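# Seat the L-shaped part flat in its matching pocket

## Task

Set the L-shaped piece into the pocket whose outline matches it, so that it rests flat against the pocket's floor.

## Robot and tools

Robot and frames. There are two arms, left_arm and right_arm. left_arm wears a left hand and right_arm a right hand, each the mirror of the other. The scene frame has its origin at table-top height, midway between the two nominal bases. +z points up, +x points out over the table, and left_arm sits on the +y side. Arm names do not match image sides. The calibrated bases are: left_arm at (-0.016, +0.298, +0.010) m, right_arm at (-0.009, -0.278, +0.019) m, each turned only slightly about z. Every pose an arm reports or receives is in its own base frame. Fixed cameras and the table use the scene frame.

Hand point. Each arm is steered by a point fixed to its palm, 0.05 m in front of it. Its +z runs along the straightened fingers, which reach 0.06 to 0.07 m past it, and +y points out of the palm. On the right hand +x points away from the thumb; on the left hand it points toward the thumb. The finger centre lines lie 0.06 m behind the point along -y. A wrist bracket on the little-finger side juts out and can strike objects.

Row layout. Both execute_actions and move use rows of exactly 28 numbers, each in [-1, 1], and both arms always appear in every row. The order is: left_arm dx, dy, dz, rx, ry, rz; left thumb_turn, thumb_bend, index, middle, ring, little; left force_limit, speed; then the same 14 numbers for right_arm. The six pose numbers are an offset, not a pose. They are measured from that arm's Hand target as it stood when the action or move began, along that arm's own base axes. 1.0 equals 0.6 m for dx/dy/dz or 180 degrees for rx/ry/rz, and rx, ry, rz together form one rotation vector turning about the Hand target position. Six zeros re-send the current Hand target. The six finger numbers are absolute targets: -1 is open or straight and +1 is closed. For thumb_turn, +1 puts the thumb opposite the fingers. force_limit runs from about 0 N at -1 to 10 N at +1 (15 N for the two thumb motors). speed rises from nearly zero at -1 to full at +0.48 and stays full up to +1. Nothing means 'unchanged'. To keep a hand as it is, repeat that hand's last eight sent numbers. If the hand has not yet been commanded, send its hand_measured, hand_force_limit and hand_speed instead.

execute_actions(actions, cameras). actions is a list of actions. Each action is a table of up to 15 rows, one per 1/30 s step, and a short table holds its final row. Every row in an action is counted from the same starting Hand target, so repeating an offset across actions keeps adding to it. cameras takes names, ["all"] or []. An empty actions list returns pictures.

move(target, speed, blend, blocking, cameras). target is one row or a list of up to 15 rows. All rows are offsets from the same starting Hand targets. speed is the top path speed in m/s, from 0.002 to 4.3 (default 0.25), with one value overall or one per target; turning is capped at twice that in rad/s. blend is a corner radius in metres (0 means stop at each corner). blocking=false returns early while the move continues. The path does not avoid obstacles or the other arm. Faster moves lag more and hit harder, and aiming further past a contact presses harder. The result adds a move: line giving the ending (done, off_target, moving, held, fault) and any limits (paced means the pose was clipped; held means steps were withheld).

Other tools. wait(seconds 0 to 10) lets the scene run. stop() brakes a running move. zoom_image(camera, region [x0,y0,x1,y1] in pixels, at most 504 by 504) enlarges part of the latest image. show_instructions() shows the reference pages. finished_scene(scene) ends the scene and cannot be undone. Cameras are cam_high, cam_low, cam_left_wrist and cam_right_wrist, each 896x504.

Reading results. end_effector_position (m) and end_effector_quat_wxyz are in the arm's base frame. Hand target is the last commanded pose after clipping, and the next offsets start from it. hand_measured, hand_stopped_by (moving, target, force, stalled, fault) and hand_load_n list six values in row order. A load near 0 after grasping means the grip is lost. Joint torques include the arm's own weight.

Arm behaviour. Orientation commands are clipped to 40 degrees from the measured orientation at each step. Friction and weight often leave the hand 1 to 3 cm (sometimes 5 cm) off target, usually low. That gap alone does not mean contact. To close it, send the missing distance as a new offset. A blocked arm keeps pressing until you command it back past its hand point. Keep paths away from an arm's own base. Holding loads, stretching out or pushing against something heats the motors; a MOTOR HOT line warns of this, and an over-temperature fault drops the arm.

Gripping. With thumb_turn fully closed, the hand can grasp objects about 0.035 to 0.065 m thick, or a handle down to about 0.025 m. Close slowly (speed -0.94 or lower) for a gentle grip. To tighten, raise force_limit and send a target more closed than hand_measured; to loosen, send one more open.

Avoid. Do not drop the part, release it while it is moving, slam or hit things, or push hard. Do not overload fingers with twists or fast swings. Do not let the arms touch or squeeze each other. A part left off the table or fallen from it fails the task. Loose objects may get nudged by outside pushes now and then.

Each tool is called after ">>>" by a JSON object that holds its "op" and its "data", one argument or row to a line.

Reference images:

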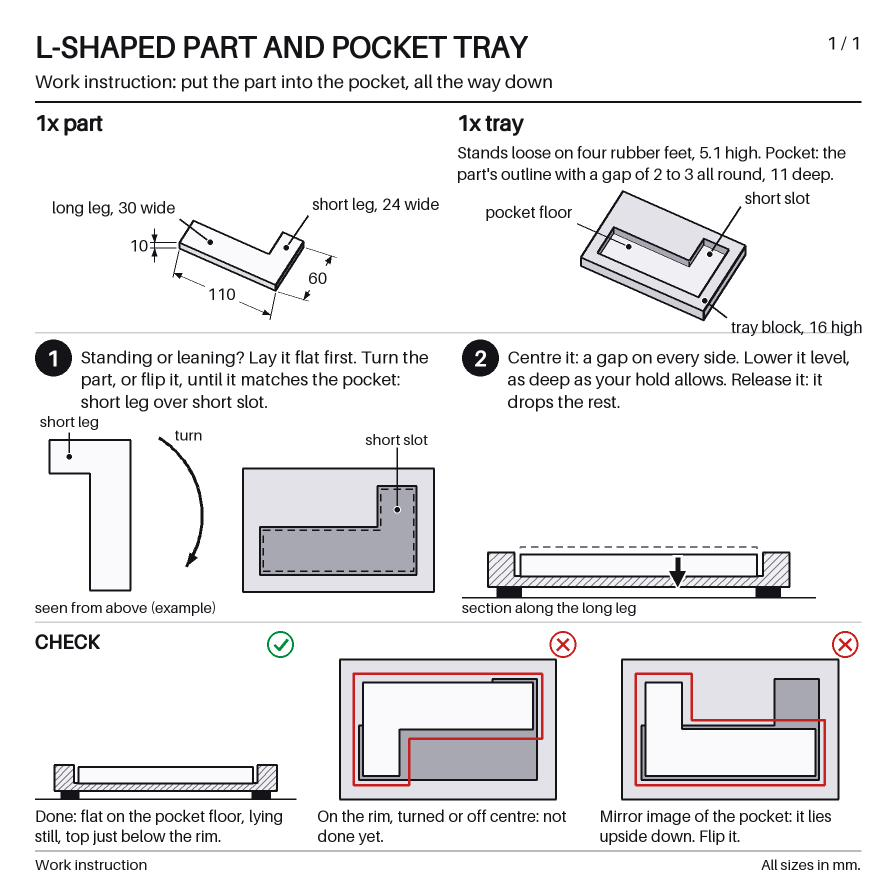

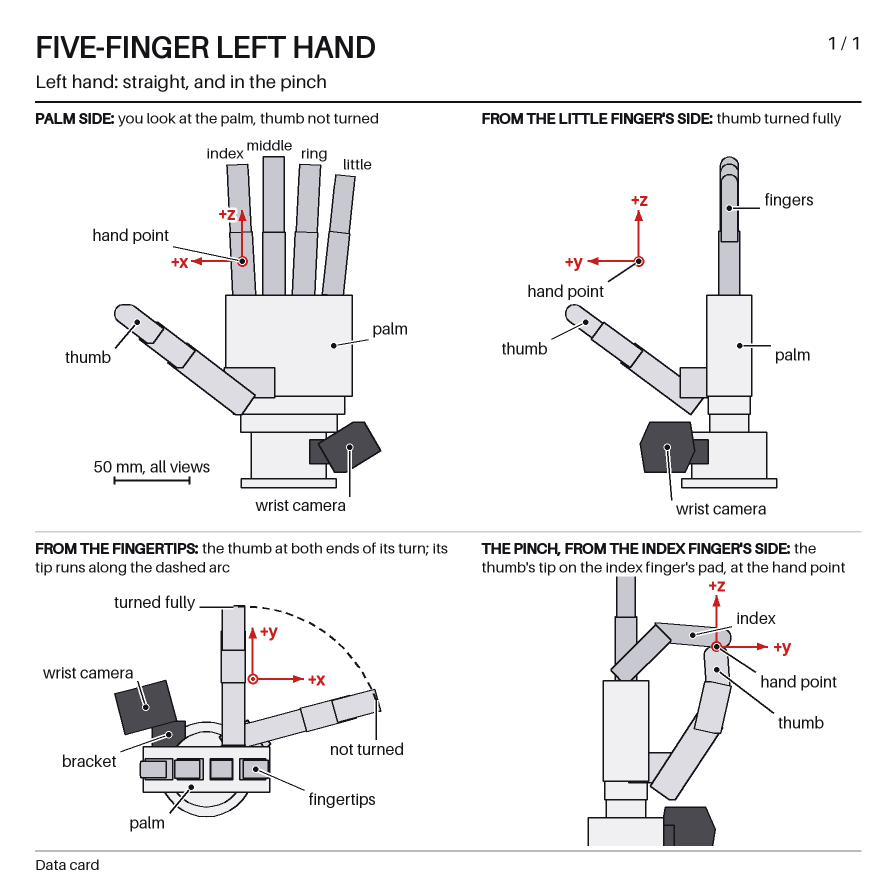

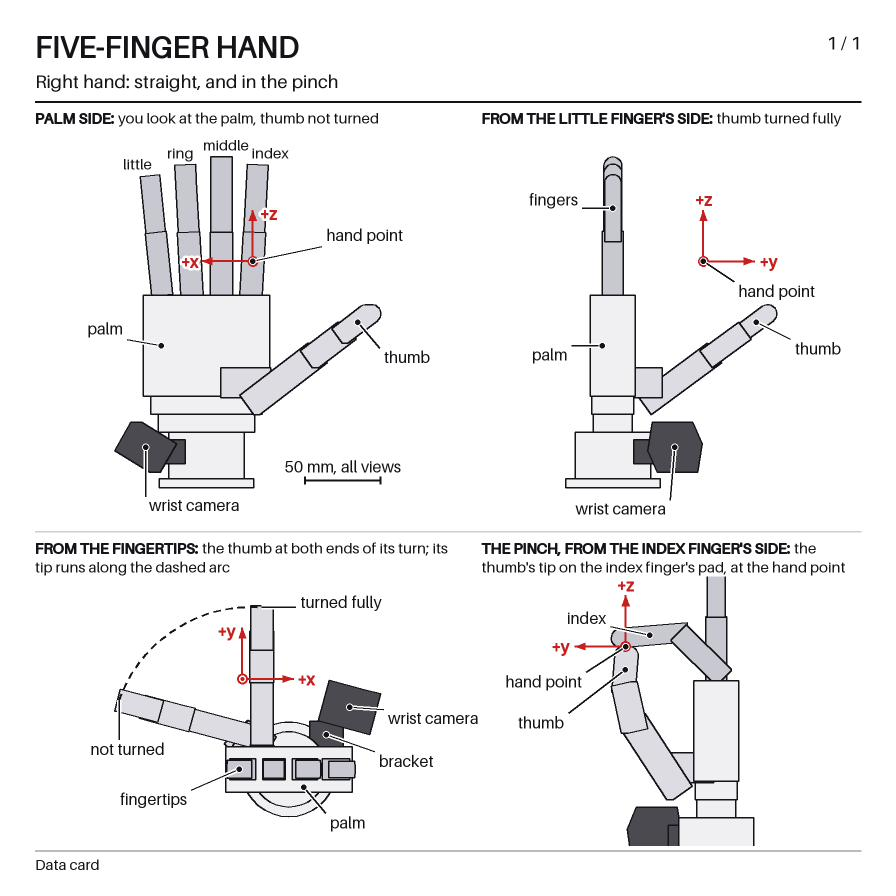

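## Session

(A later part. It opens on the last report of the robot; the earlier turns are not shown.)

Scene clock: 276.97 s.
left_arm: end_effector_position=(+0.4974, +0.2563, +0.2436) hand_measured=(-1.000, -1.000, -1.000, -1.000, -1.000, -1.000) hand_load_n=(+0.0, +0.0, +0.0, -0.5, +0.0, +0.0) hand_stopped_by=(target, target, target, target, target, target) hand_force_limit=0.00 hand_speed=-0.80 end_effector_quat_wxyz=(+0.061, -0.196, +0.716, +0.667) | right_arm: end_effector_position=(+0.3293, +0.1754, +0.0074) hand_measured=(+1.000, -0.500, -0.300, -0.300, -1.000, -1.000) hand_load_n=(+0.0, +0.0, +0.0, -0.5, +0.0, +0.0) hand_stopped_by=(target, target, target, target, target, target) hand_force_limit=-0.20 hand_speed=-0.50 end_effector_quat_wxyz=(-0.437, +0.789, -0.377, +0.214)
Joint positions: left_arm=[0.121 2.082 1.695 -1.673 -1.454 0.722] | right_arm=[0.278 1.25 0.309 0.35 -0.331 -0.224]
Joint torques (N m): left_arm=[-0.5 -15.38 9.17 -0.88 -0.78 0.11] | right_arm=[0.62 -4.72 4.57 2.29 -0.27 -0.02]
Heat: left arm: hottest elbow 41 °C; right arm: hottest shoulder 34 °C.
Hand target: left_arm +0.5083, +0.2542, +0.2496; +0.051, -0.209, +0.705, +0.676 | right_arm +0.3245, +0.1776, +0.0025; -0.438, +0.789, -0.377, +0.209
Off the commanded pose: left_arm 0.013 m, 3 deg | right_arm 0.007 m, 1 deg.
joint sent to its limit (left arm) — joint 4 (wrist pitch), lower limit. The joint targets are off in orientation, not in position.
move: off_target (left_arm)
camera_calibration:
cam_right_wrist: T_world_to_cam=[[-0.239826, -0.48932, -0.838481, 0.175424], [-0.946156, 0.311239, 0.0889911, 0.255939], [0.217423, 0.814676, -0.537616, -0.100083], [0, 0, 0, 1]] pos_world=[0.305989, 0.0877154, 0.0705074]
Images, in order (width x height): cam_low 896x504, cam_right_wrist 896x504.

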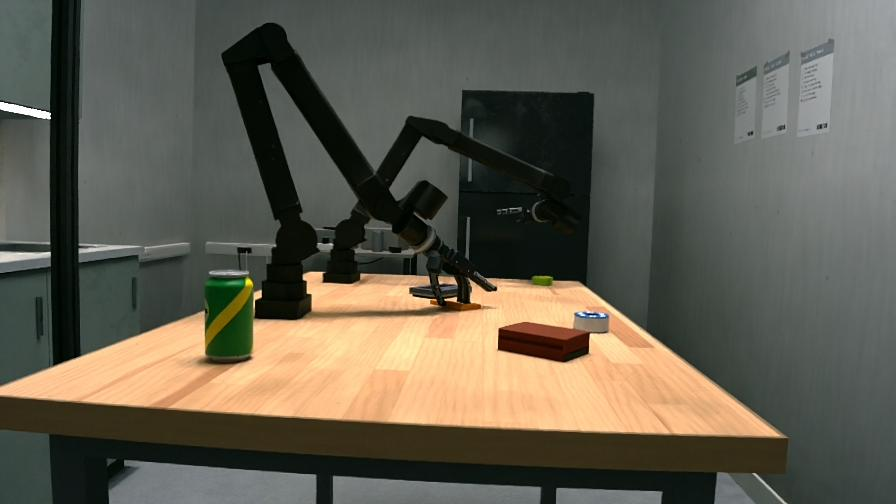

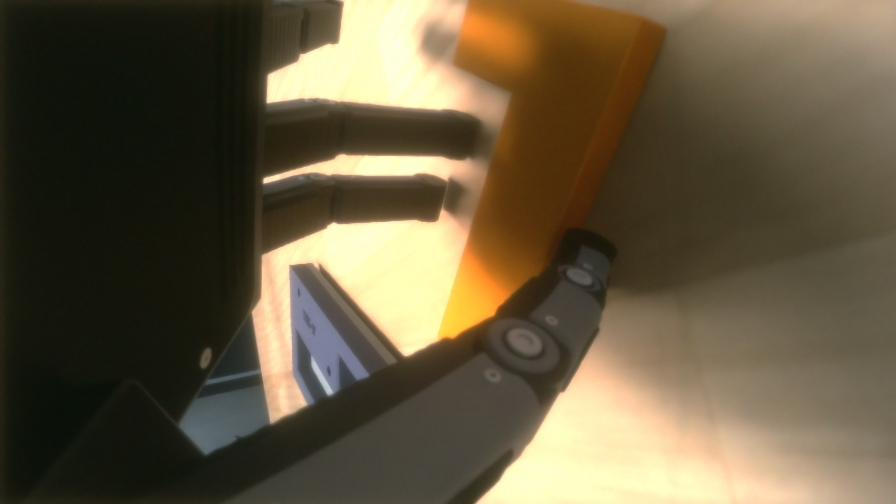

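>>> {"op": "move", "data": {
  "target": [0,0,0,0,0,0,-1,-1,-1,-1,-1,-1,0,-0.8,-0.005,-0.004,-0.0083,0,0,0,1,-0.5,-0.3,-0.3,-1,-1,-0.2,-0.5],
  "speed": 0.03,
  "cameras": ["cam_right_wrist"]
}}

Scene clock: 281.63 s.
left_arm: end_effector_position=(+0.4974, +0.2563, +0.2436) hand_measured=(-1.000, -1.000, -1.000, -1.000, -1.000, -1.000) hand_load_n=(+0.0, +0.0, +0.0, -0.5, +0.0, +0.0) hand_stopped_by=(target, target, target, target, target, target) hand_force_limit=0.00 hand_speed=-0.80 end_effector_quat_wxyz=(+0.061, -0.196, +0.716, +0.667) | right_arm: end_effector_position=(+0.3284, +0.1760, +0.0065) hand_measured=(+1.000, -0.500, -0.300, -0.300, -1.000, -1.000) hand_load_n=(+0.0, +0.0, +0.0, -0.5, +0.0, +0.0) hand_stopped_by=(target, target, target, target, target, target) hand_force_limit=-0.20 hand_speed=-0.50 end_effector_quat_wxyz=(-0.442, +0.786, -0.373, +0.217)
Joint positions: left_arm=[0.121 2.082 1.695 -1.673 -1.454 0.722] | right_arm=[0.278 1.256 0.297 0.382 -0.336 -0.224]
Joint torques (N m): left_arm=[-0.5 -15.38 9.17 -0.88 -0.78 0.11] | right_arm=[0.32 -4.37 4.31 1.94 -0.25 -0.05]
Heat: left arm: hottest elbow 41 °C; right arm: hottest shoulder 34 °C.
Hand target: left_arm +0.5083, +0.2542, +0.2496; +0.051, -0.209, +0.705, +0.676 | right_arm +0.3216, +0.1753, -0.0024; -0.438, +0.789, -0.377, +0.209
Off the commanded pose: left_arm 0.013 m, 3 deg | right_arm 0.011 m, 1 deg.
joint sent to its limit (left arm) — joint 4 (wrist pitch), lower limit. The joint targets are off in orientation, not in position.
move: off_target (left_arm, right_arm)
camera_calibration:
cam_right_wrist: T_world_to_cam=[[-0.227104, -0.484962, -0.844533, 0.169793], [-0.948436, 0.307032, 0.0787359, 0.256526], [0.221115, 0.818867, -0.529684, -0.102876], [0, 0, 0, 1]] pos_world=[0.304607, 0.0878234, 0.0687061]
Images, in order (width x height): cam_right_wrist 896x504.

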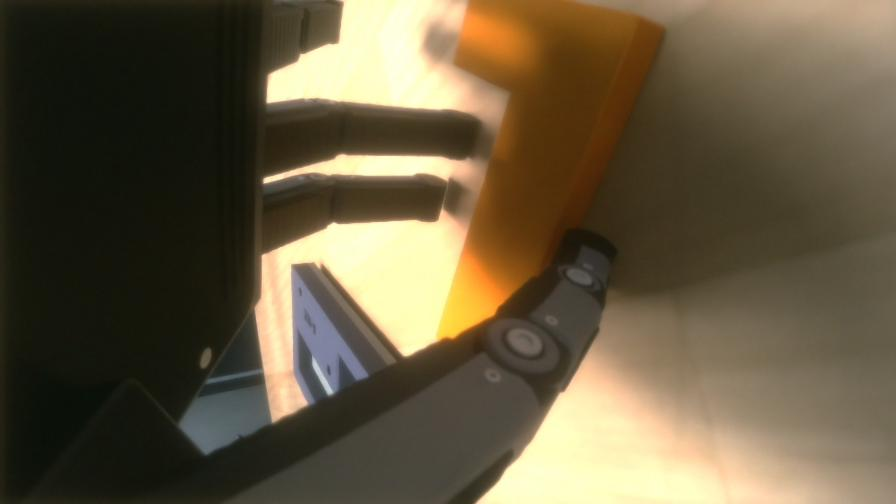

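>>> {"op": "move", "data": {
  "target": [
    [0,0,0,0,0,0,-1,-1,-1,-1,-1,-1,0,-0.8,0.008,0.001,0.0115,0,0,0,1,-0.5,-0.3,-0.3,-1,-1,-0.2,-0.5],
    [0,0,0,0,0,0,-1,-1,-1,-1,-1,-1,0,-0.8,0.008,0.001,0.0115,0,0,0,1,-0.5,0.3,0.3,-1,-1,-0.6,-0.92]
  ],
  "speed": 0.03,
  "cameras": ["cam_low","cam_right_wrist"]
}}

>>> {"op": "zoom_image", "data": {
  "camera": "cam_low",
  "region": [410, 240, 510, 320]
}}

Scene clock: 289.97 s.
left_arm: end_effector_position=(+0.4974, +0.2563, +0.2436) hand_measured=(-1.000, -1.000, -1.000, -1.000, -1.000, -1.000) hand_load_n=(+0.0, +0.0, +0.0, +0.0, +0.0, +0.0) hand_stopped_by=(target, target, target, target, target, target) hand_force_limit=0.00 hand_speed=-0.80 end_effector_quat_wxyz=(+0.061, -0.196, +0.716, +0.667) | right_arm: end_effector_position=(+0.3278, +0.1764, +0.0070) hand_measured=(+1.000, -0.500, +0.028, +0.004, -1.000, -1.000) hand_load_n=(-0.5, +2.0, +2.5, +1.5, +0.0, +0.0) hand_stopped_by=(target, target, force, force, target, target) hand_force_limit=-0.60 hand_speed=-0.92 end_effector_quat_wxyz=(-0.443, +0.787, -0.372, +0.216)
Joint positions: left_arm=[0.121 2.082 1.695 -1.673 -1.454 0.722] | right_arm=[0.278 1.254 0.297 0.379 -0.339 -0.224]
Joint torques (N m): left_arm=[-0.44 -15.38 9.17 -0.87 -0.78 0.11] | right_arm=[-0.09 -5.6 5.71 0.66 -0.23 -0.06]
Heat: left arm: hottest elbow 41 °C; right arm: hottest shoulder 33 °C.
Hand target: left_arm +0.5083, +0.2542, +0.2496; +0.051, -0.209, +0.705, +0.676 | right_arm +0.3264, +0.1758, +0.0046; -0.438, +0.789, -0.377, +0.209
Off the commanded pose: left_arm 0.013 m, 3 deg | right_arm 0.003 m, 1 deg.
joint sent to its limit (left arm) — joint 4 (wrist pitch), lower limit. The joint targets are off in orientation, not in position.
move: off_target (left_arm)
camera_calibration:
cam_right_wrist: T_world_to_cam=[[-0.226636, -0.484308, -0.845034, 0.169995], [-0.949127, 0.304559, 0.0800044, 0.256485], [0.218616, 0.820177, -0.528694, -0.102184], [0, 0, 0, 1]] pos_world=[0.304303, 0.0880245, 0.0691077]
Images, in order (width x height): cam_low 896x504, cam_right_wrist 896x504.

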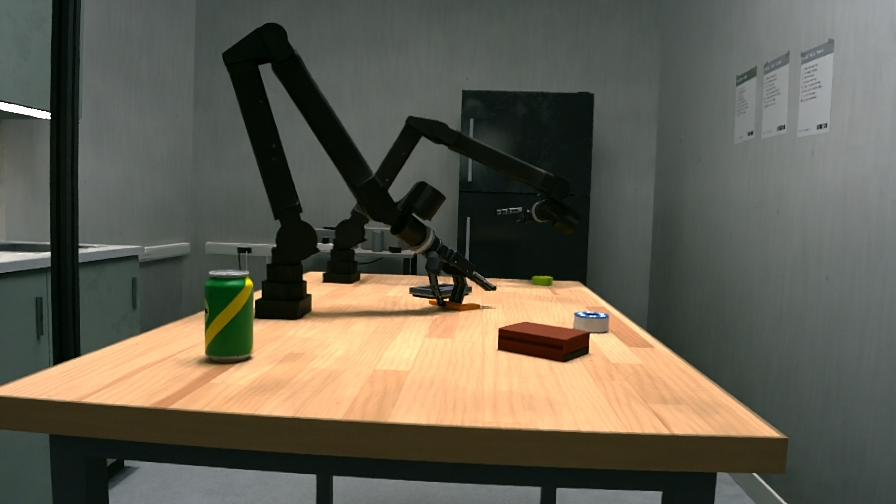

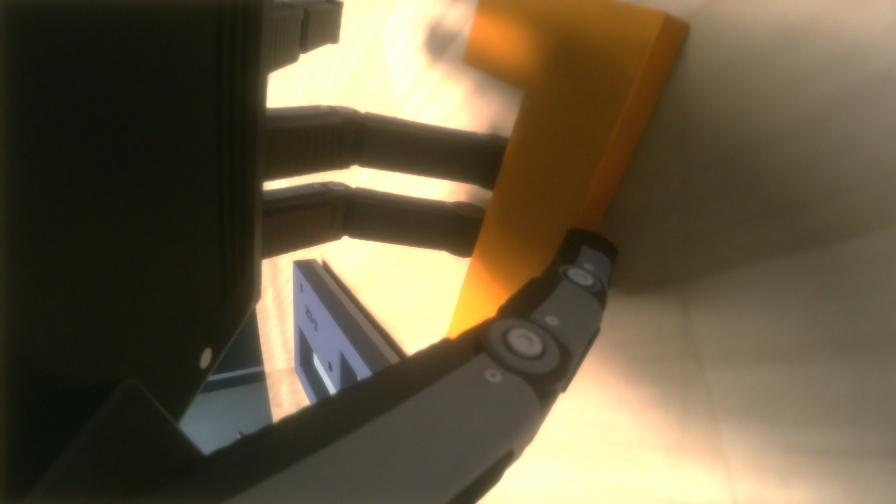

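Scaled by 5.040 from the camera's 896x504 image, which has a finer 1280x720 frame.

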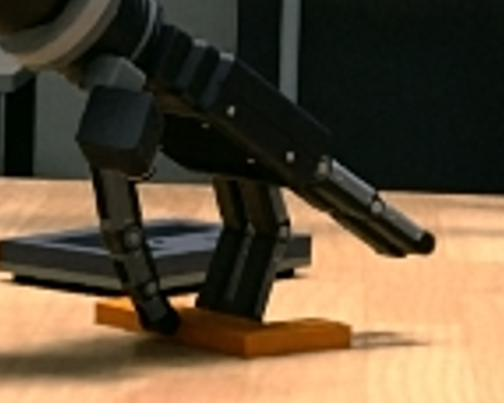

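>>> {"op": "move", "data": {
  "target": [
    [0,0,0,0,0,0,-1,-1,-1,-1,-1,-1,0,-0.8,0,0,0,0,0,0,1,-0.5,0.4,0.4,-1,-1,-0.2,-0.92],
    [0,0,0,0,0,0,-1,-1,-1,-1,-1,-1,0,-0.8,0,0,0.05,0,0,0,1,-0.5,0.4,0.4,-1,-1,-0.2,-0.92]
  ],
  "speed": 0.03,
  "cameras": ["cam_low","cam_right_wrist"]
}}

>>> {"op": "zoom_image", "data": {
  "camera": "cam_low",
  "region": [410, 220, 510, 320]
}}

Scene clock: 295.83 s.
left_arm: end_effector_position=(+0.4974, +0.2563, +0.2436) hand_measured=(-1.000, -1.000, -1.000, -1.000, -1.000, -1.000) hand_load_n=(+0.0, +0.0, +0.0, +0.0, +0.0, +0.5) hand_stopped_by=(target, target, target, target, target, target) hand_force_limit=0.00 hand_speed=-0.80 end_effector_quat_wxyz=(+0.061, -0.196, +0.716, +0.667) | right_arm: end_effector_position=(+0.3085, +0.1710, +0.0170) hand_measured=(+1.000, -0.502, +0.042, +0.018, -1.000, -1.000) hand_load_n=(-0.5, +6.0, +3.0, +4.0, +0.0, +0.0) hand_stopped_by=(target, target, force, force, target, target) hand_force_limit=-0.20 hand_speed=-0.92 end_effector_quat_wxyz=(-0.427, +0.795, -0.382, +0.198)
Joint positions: left_arm=[0.121 2.082 1.695 -1.673 -1.454 0.722] | right_arm=[0.278 1.135 0.297 0.206 -0.339 -0.224]
Joint torques (N m): left_arm=[-0.5 -15.38 9.17 -0.88 -0.78 0.11] | right_arm=[0.03 -5.42 8.85 1.06 -0.24 -0.09]
Heat: left arm: hottest elbow 41 °C; right arm: hottest shoulder 33 °C.
Hand target: left_arm +0.5083, +0.2542, +0.2496; +0.051, -0.209, +0.705, +0.676 | right_arm +0.3264, +0.1758, +0.0346; -0.438, +0.789, -0.377, +0.209
Off the commanded pose: left_arm 0.013 m, 3 deg | right_arm 0.025 m, 2 deg.
joint sent to its limit (left arm) — joint 4 (wrist pitch), lower limit. The joint targets are off in orientation, not in position.
move: off_target (left_arm, right_arm)
camera_calibration:
cam_right_wrist: T_world_to_cam=[[-0.270041, -0.496559, -0.824928, 0.186573], [-0.943872, 0.305779, 0.124916, 0.236421], [0.190218, 0.81236, -0.551261, -0.0777357], [0, 0, 0, 1]] pos_world=[0.28832, 0.0835012, 0.081524]
Images, in order (width x height): cam_low 896x504, cam_right_wrist 896x504.

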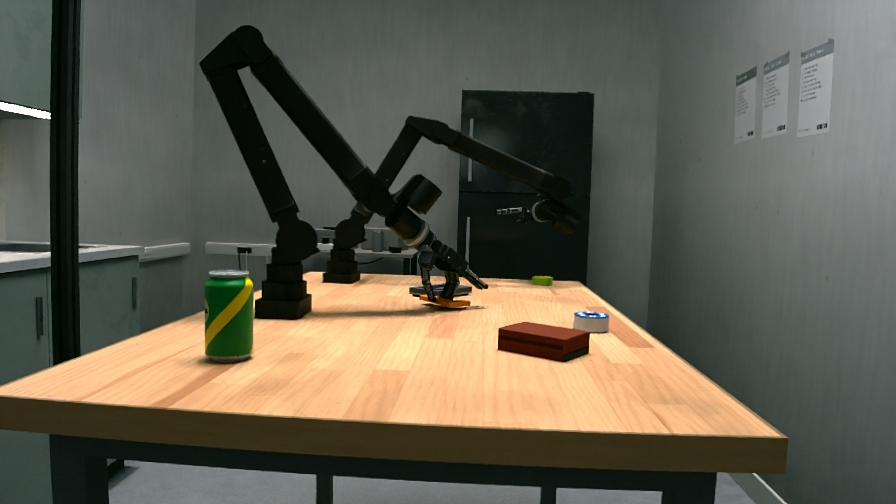

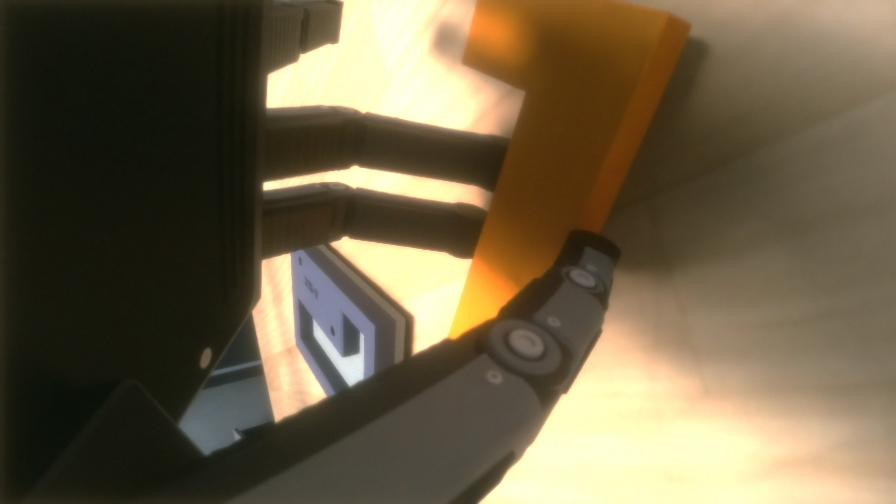

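Scaled by 5.040 from the camera's 896x504 image, which has a finer 1280x720 frame.

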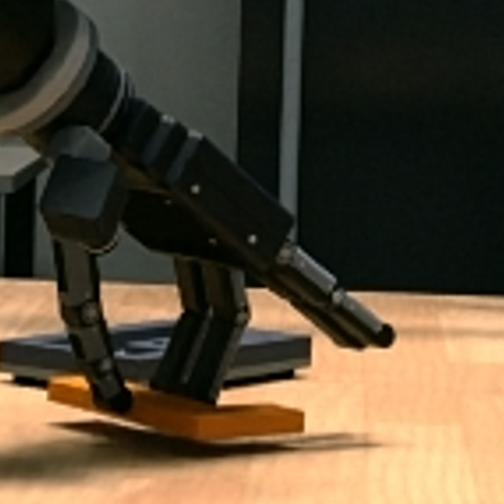

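>>> {"op": "move", "data": {
  "target": [
    [0,0,0,0,0,0,-1,-1,-1,-1,-1,-1,0,-0.8,0,0.03,0.159,0,0,0,1,-0.5,0.4,0.4,-1,-1,-0.2,-0.92],
    [0,0,0,0,0,0,-1,-1,-1,-1,-1,-1,0,-0.8,-0.0323,0.3053,0.159,-0.0036,-0.0059,-0.4216,1,-0.5,0.4,0.4,-1,-1,-0.2,-0.92]
  ],
  "speed": 0.12,
  "blend": 0.03,
  "cameras": ["all"]
}}

>>> {"op": "zoom_image", "data": {
  "camera": "cam_high",
  "region": [340, 100, 490, 220]
}}

Scene clock: 346.80 s.
left_arm: end_effector_position=(+0.4974, +0.2563, +0.2436) hand_measured=(-1.000, -1.000, -1.000, -1.000, -1.000, -1.000) hand_load_n=(+0.0, +0.0, +0.0, +0.0, +0.0, +0.0) hand_stopped_by=(target, target, target, target, target, target) hand_force_limit=0.00 hand_speed=-0.80 end_effector_quat_wxyz=(+0.061, -0.196, +0.716, +0.667) | right_arm: end_effector_position=(+0.3039, +0.3392, +0.1168) hand_measured=(+1.000, -0.502, +0.042, +0.018, -1.000, -1.000) hand_load_n=(-0.5, +6.0, +3.5, +4.0, +0.0, +0.0) hand_stopped_by=(target, target, force, force, target, target) hand_force_limit=-0.20 hand_speed=-0.92 end_effector_quat_wxyz=(+0.201, -0.396, +0.773, -0.453)
Joint positions: left_arm=[0.121 2.082 1.695 -1.673 -1.454 0.722] | right_arm=[1.15 1.669 1.225 -1.536 0.984 1.995]
Joint torques (N m): left_arm=[-0.5 -15.38 9.17 -0.88 -0.78 0.11] | right_arm=[1.38 -12.28 9.78 -1.25 0.54 0.03]
Heat: left arm: hottest elbow 42 °C; right arm: hottest elbow 35 °C.
Hand target: left_arm +0.5083, +0.2542, +0.2496; +0.051, -0.209, +0.705, +0.676 | right_arm +0.3070, +0.3590, +0.1299; +0.216, -0.390, +0.778, -0.443
Off the commanded pose: left_arm 0.013 m, 3 deg | right_arm 0.024 m, 2 deg.
joint sent to its limit (left arm) — joint 4 (wrist pitch), lower limit. The joint targets are off in orientation, not in position.
move: off_target (left_arm, right_arm)
camera_calibration:
cam_left_wrist: T_world_to_cam=[[0.111887, -0.0450214, -0.9927, 0.204154], [-0.762394, -0.644624, -0.0566943, 0.559449], [-0.637366, 0.763173, -0.10645, 0.259662], [0, 0, 0, 1]] pos_world=[0.569178, 0.171659, 0.262023]
cam_right_wrist: T_world_to_cam=[[-0.538855, 0.0761349, -0.838951, 0.240391], [0.0729174, 0.996385, 0.0435875, -0.365625], [0.839237, -0.0376868, -0.542458, -0.0684662], [0, 0, 0, 1]] pos_world=[0.213656, 0.343421, 0.180473]

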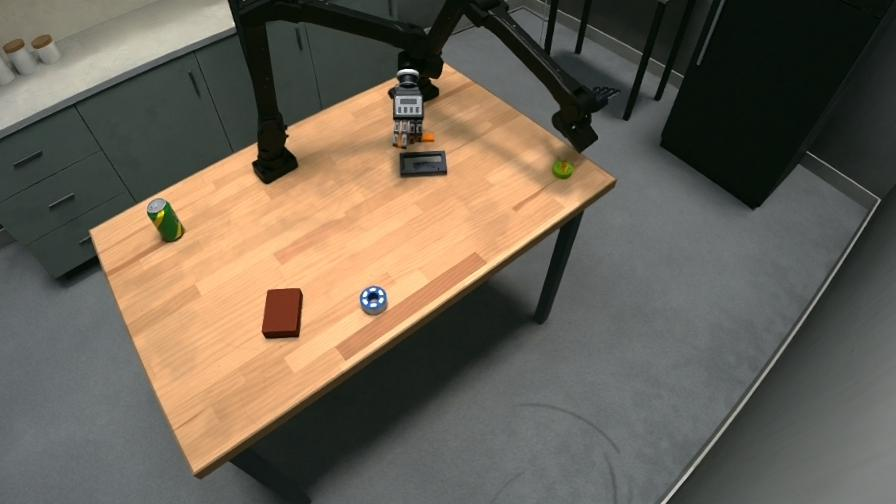

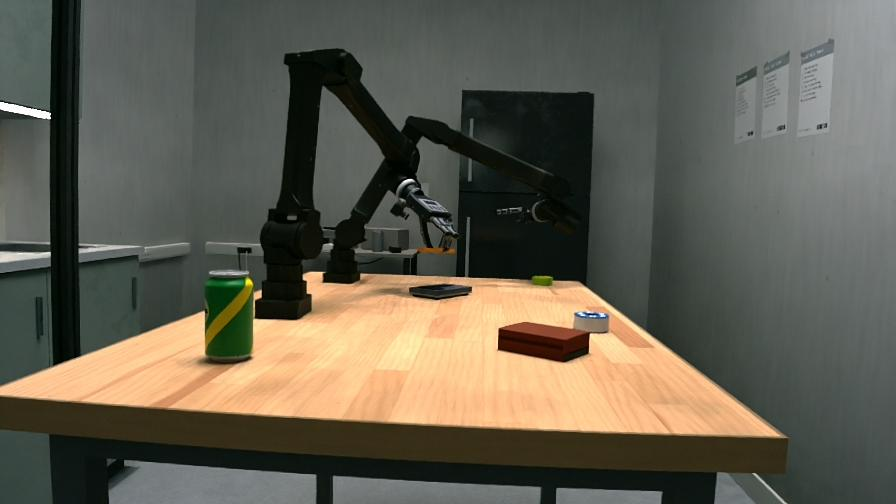

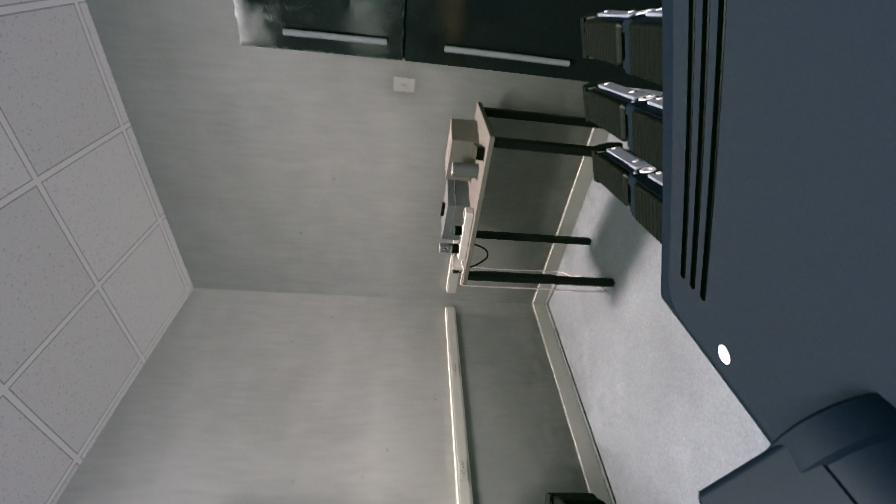

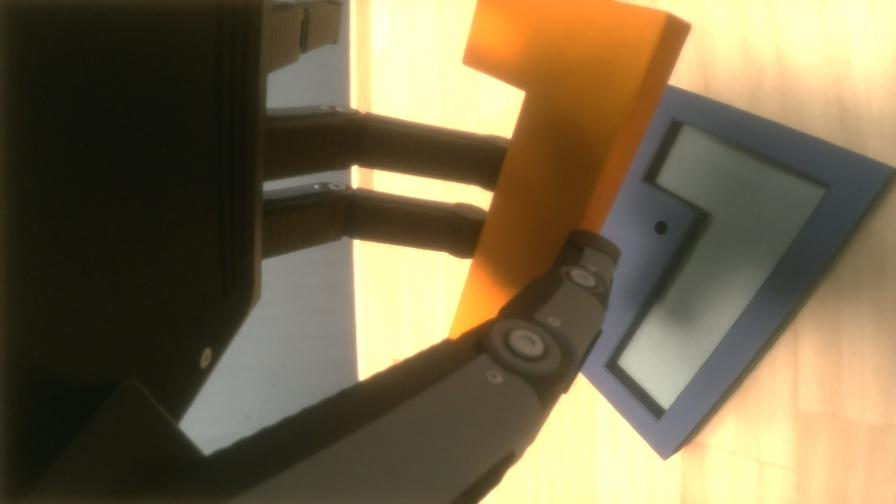

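Scaled by 3.360 from the camera's 896x504 image, which has a finer 1280x720 frame.

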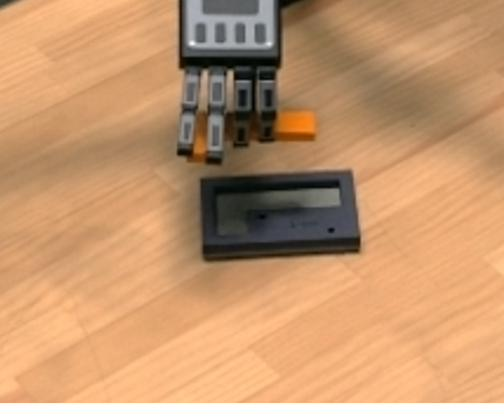

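>>> {"op": "zoom_image", "data": {
  "camera": "cam_right_wrist",
  "region": [560, 60, 896, 260]
}}

>>> {"op": "zoom_image", "data": {
  "camera": "cam_right_wrist",
  "region": [560, 260, 896, 480]
}}

>>> {"op": "zoom_image", "data": {
  "camera": "cam_right_wrist",
  "region": [420, 0, 720, 360]
}}

Scaled by 1.500 from the camera's 896x504 image, which has a finer 1280x720 frame.

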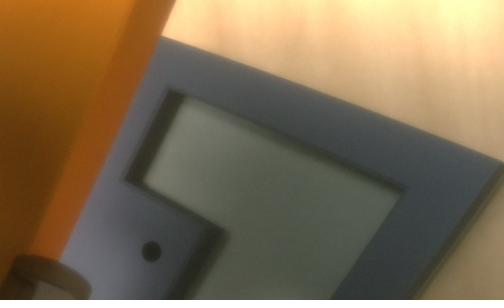

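Scaled by 1.500 from the camera's 896x504 image, which has a finer 1280x720 frame.

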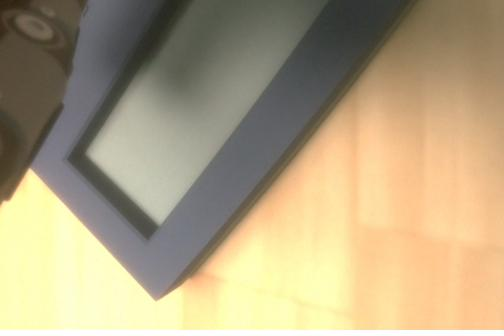

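Scaled by 1.400 from the camera's 896x504 image, which has a finer 1280x720 frame.

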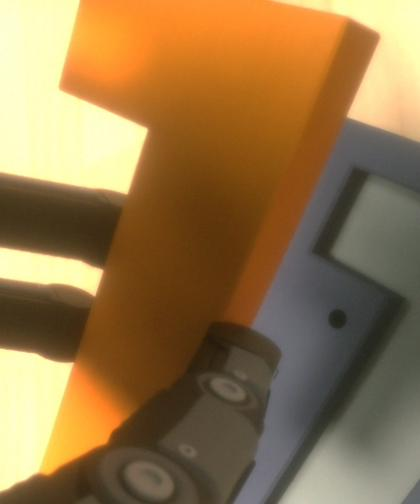

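>>> {"op": "move", "data": {
  "target": [0,0,0,0,0,0,-1,-1,-1,-1,-1,-1,0,-0.8,0.004,0.04,-0.09,0.0067,-0.004,0.009,1,-0.5,0.4,0.4,-1,-1,-0.2,-0.92],
  "speed": 0.08,
  "cameras": ["all"]
}}

>>> {"op": "zoom_image", "data": {
  "camera": "cam_right_wrist",
  "region": [560, 0, 896, 200]
}}

>>> {"op": "zoom_image", "data": {
  "camera": "cam_right_wrist",
  "region": [420, 200, 756, 400]
}}

Scene clock: 413.77 s.
left_arm: end_effector_position=(+0.4974, +0.2563, +0.2436) hand_measured=(-1.000, -1.000, -1.000, -1.000, -1.000, -1.000) hand_load_n=(+0.0, +0.0, +0.0, +0.0, +0.0, +0.0) hand_stopped_by=(target, target, target, target, target, target) hand_force_limit=0.00 hand_speed=-0.80 end_effector_quat_wxyz=(+0.061, -0.196, +0.716, +0.667) | right_arm: end_effector_position=(+0.3090, +0.3681, +0.0711) hand_measured=(+1.000, -0.502, +0.042, +0.018, -1.000, -1.000) hand_load_n=(-0.5, +6.0, +3.5, +4.0, -0.5, +0.0) hand_stopped_by=(target, target, force, force, target, target) hand_force_limit=-0.20 hand_speed=-0.92 end_effector_quat_wxyz=(+0.218, -0.395, +0.775, -0.442)
Joint positions: left_arm=[0.121 2.082 1.695 -1.673 -1.454 0.722] | right_arm=[1.166 1.767 1.225 -1.402 0.986 1.996]
Joint torques (N m): left_arm=[-0.5 -15.38 9.18 -0.88 -0.78 0.11] | right_arm=[1.26 -13.68 7.42 -0.17 0.76 -0.14]
Heat: left arm: hottest elbow 42 °C; right arm: hottest elbow 38 °C.
Hand target: left_arm +0.5083, +0.2542, +0.2496; +0.051, -0.209, +0.705, +0.676 | right_arm +0.3095, +0.3829, +0.0758; +0.231, -0.396, +0.775, -0.434
Off the commanded pose: left_arm 0.013 m, 3 deg | right_arm 0.016 m, 2 deg.
joint sent to its limit (left arm) — joint 4 (wrist pitch), lower limit. The joint targets are off in orientation, not in position.
move: off_target (left_arm, right_arm)
camera_calibration:
cam_left_wrist: T_world_to_cam=[[0.111887, -0.0450214, -0.9927, 0.204154], [-0.762394, -0.644624, -0.0566943, 0.559449], [-0.637366, 0.763173, -0.10645, 0.259662], [0, 0, 0, 1]] pos_world=[0.569178, 0.171659, 0.262023]
cam_right_wrist: T_world_to_cam=[[-0.525916, 0.094596, -0.845259, 0.192142], [0.0547475, 0.9955, 0.0773463, -0.38924], [0.848772, -0.00559809, -0.528729, -0.112175], [0, 0, 0, 1]] pos_world=[0.217572, 0.368685, 0.133206]

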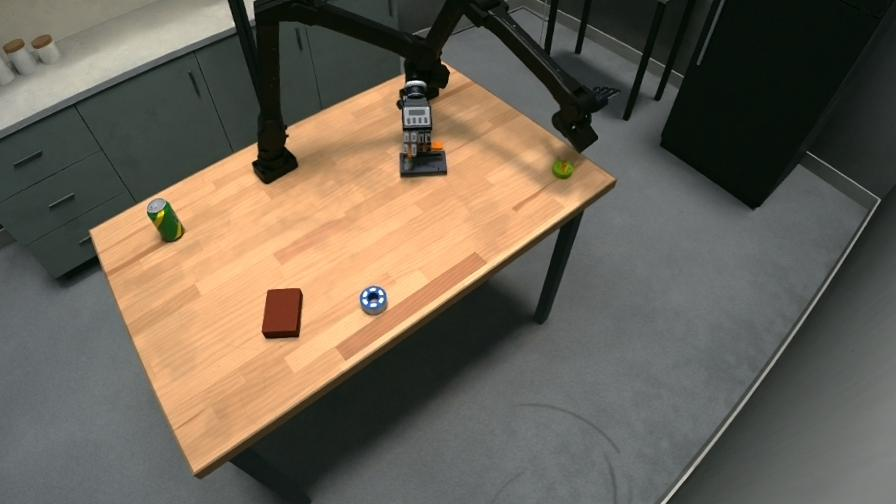

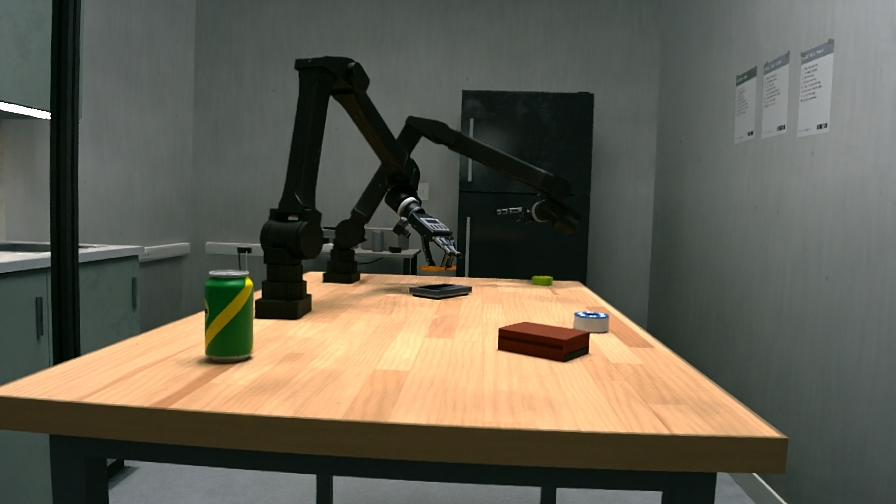

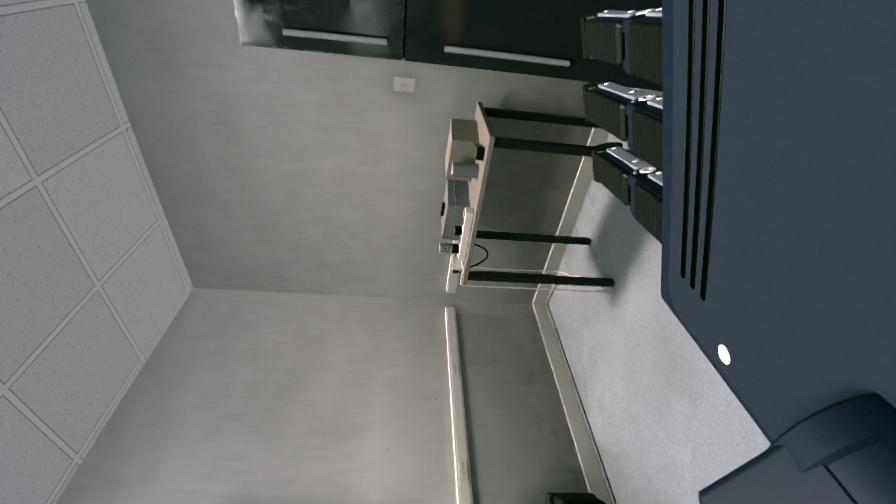

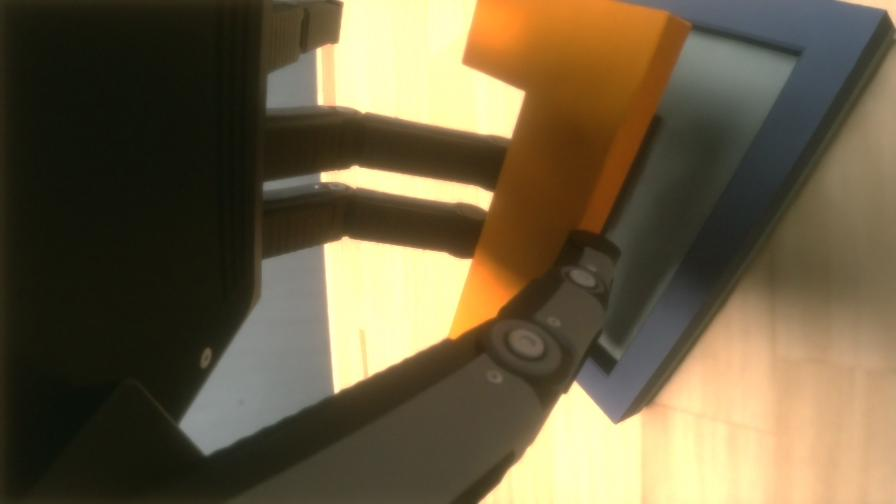

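Scaled by 1.500 from the camera's 896x504 image, which has a finer 1280x720 frame.

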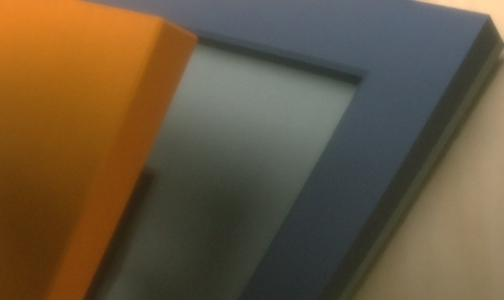

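Scaled by 1.500 from the camera's 896x504 image, which has a finer 1280x720 frame.

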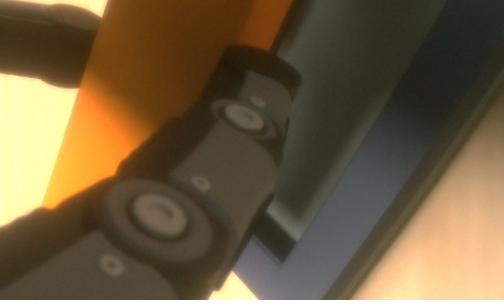

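>>> {"op": "move", "data": {
  "target": [0,0,0,0,0,0,-1,-1,-1,-1,-1,-1,0,-0.8,-0.0075,0,-0.055,0,0,0,1,-0.5,0.4,0.4,-1,-1,-0.2,-0.92],
  "speed": 0.05,
  "cameras": ["all"]
}}

>>> {"op": "zoom_image", "data": {
  "camera": "cam_right_wrist",
  "region": [500, 0, 836, 200]
}}

>>> {"op": "zoom_image", "data": {
  "camera": "cam_right_wrist",
  "region": [420, 200, 756, 400]
}}

>>> {"op": "zoom_image", "data": {
  "camera": "cam_high",
  "region": [380, 120, 470, 190]
}}

>>> {"op": "zoom_image", "data": {
  "camera": "cam_low",
  "region": [390, 220, 500, 310]
}}

Scene clock: 434.70 s.
left_arm: end_effector_position=(+0.4974, +0.2563, +0.2436) hand_measured=(-1.000, -1.000, -1.000, -1.000, -1.000, -1.000) hand_load_n=(+0.0, +0.0, +0.0, +0.0, +0.0, +0.0) hand_stopped_by=(target, target, target, target, target, target) hand_force_limit=0.00 hand_speed=-0.80 end_effector_quat_wxyz=(+0.061, -0.196, +0.716, +0.667) | right_arm: end_effector_position=(+0.3094, +0.3792, +0.0481) hand_measured=(+1.000, -0.502, +0.042, +0.018, -1.000, -1.000) hand_load_n=(-0.5, +6.0, +3.5, +4.0, +0.0, -0.5) hand_stopped_by=(target, target, force, force, target, target) hand_force_limit=-0.20 hand_speed=-0.92 end_effector_quat_wxyz=(+0.227, -0.395, +0.776, -0.436)
Joint positions: left_arm=[0.121 2.082 1.695 -1.673 -1.454 0.722] | right_arm=[1.175 1.81 1.218 -1.332 0.986 1.996]
Joint torques (N m): left_arm=[-0.44 -15.38 9.17 -0.88 -0.78 0.11] | right_arm=[0.97 -13.63 5.16 -0.23 0.64 0.01]
Heat: left arm: hottest elbow 42 °C; right arm: hottest elbow 37 °C.
Hand target: left_arm +0.5083, +0.2542, +0.2496; +0.051, -0.209, +0.705, +0.676 | right_arm +0.3050, +0.3829, +0.0428; +0.231, -0.396, +0.775, -0.434
Off the commanded pose: left_arm 0.013 m, 3 deg | right_arm 0.008 m, 1 deg.
joint sent to its limit (left arm) — joint 4 (wrist pitch), lower limit. The joint targets are off in orientation, not in position.
move: off_target (left_arm)
camera_calibration:
cam_left_wrist: T_world_to_cam=[[0.111887, -0.0450214, -0.9927, 0.204154], [-0.762394, -0.644624, -0.0566943, 0.559449], [-0.637366, 0.763173, -0.10645, 0.259662], [0, 0, 0, 1]] pos_world=[0.569178, 0.171659, 0.262023]
cam_right_wrist: T_world_to_cam=[[-0.520192, 0.105737, -0.847479, 0.166042], [0.045773, 0.994332, 0.0959635, -0.396247], [0.852822, 0.0111277, -0.522083, -0.13258], [0, 0, 0, 1]] pos_world=[0.217578, 0.37792, 0.109524]

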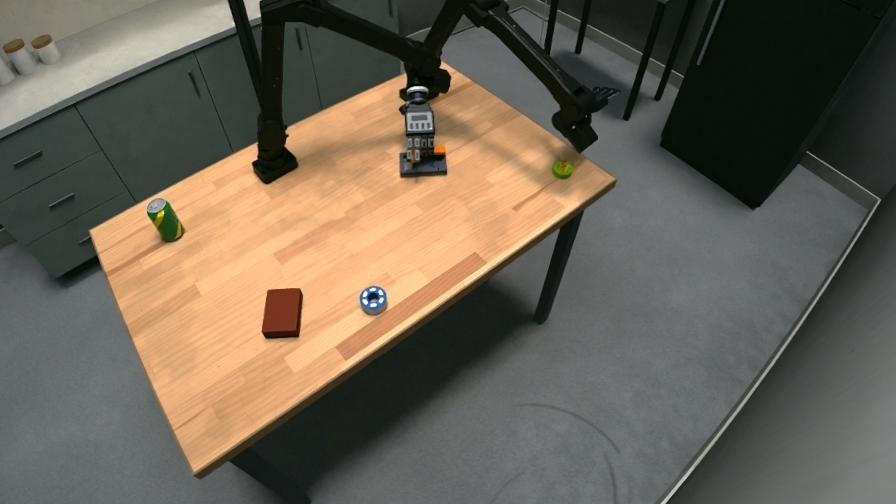

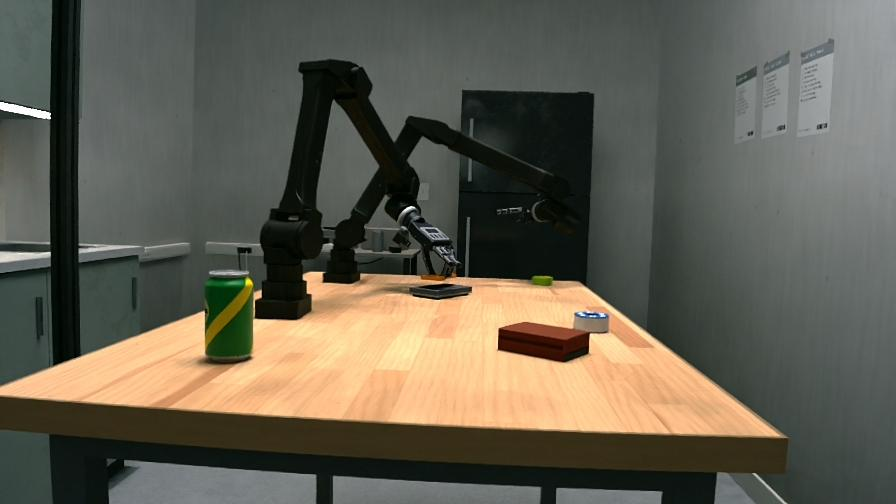

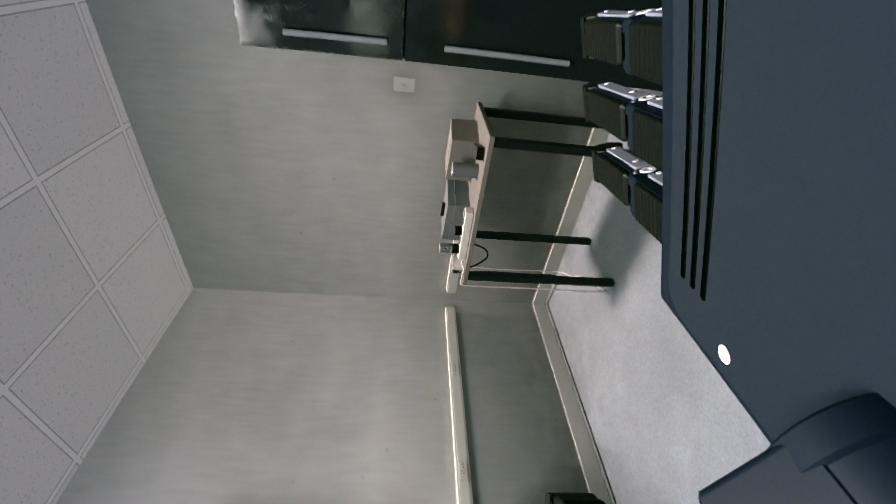

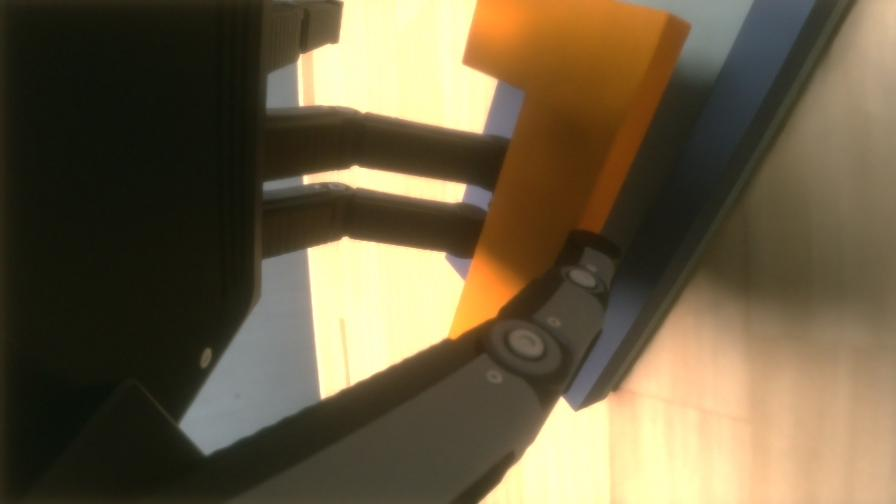

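Scaled by 1.500 from the camera's 896x504 image, which has a finer 1280x720 frame.

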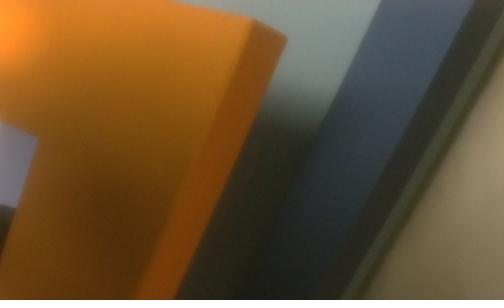

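Scaled by 1.500 from the camera's 896x504 image, which has a finer 1280x720 frame.

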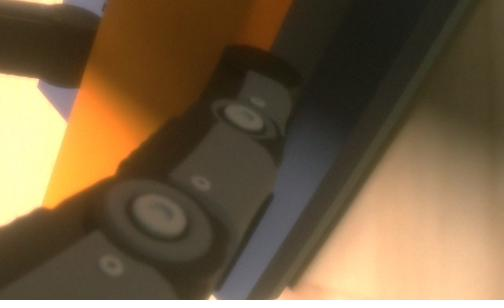

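Scaled by 5.600 from the camera's 896x504 image, which has a finer 1280x720 frame.

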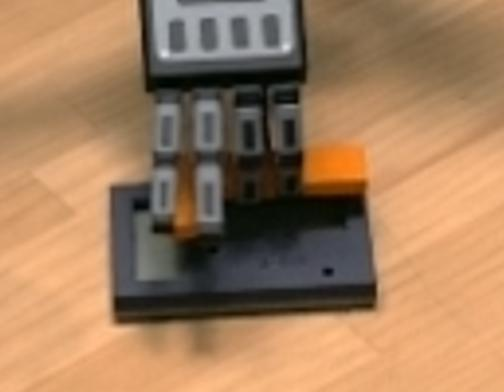

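Scaled by 4.582 from the camera's 896x504 image, which has a finer 1280x720 frame.

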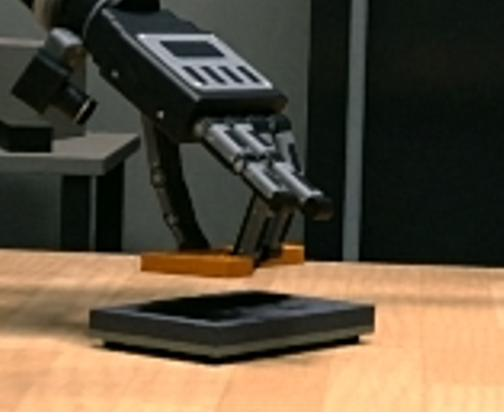

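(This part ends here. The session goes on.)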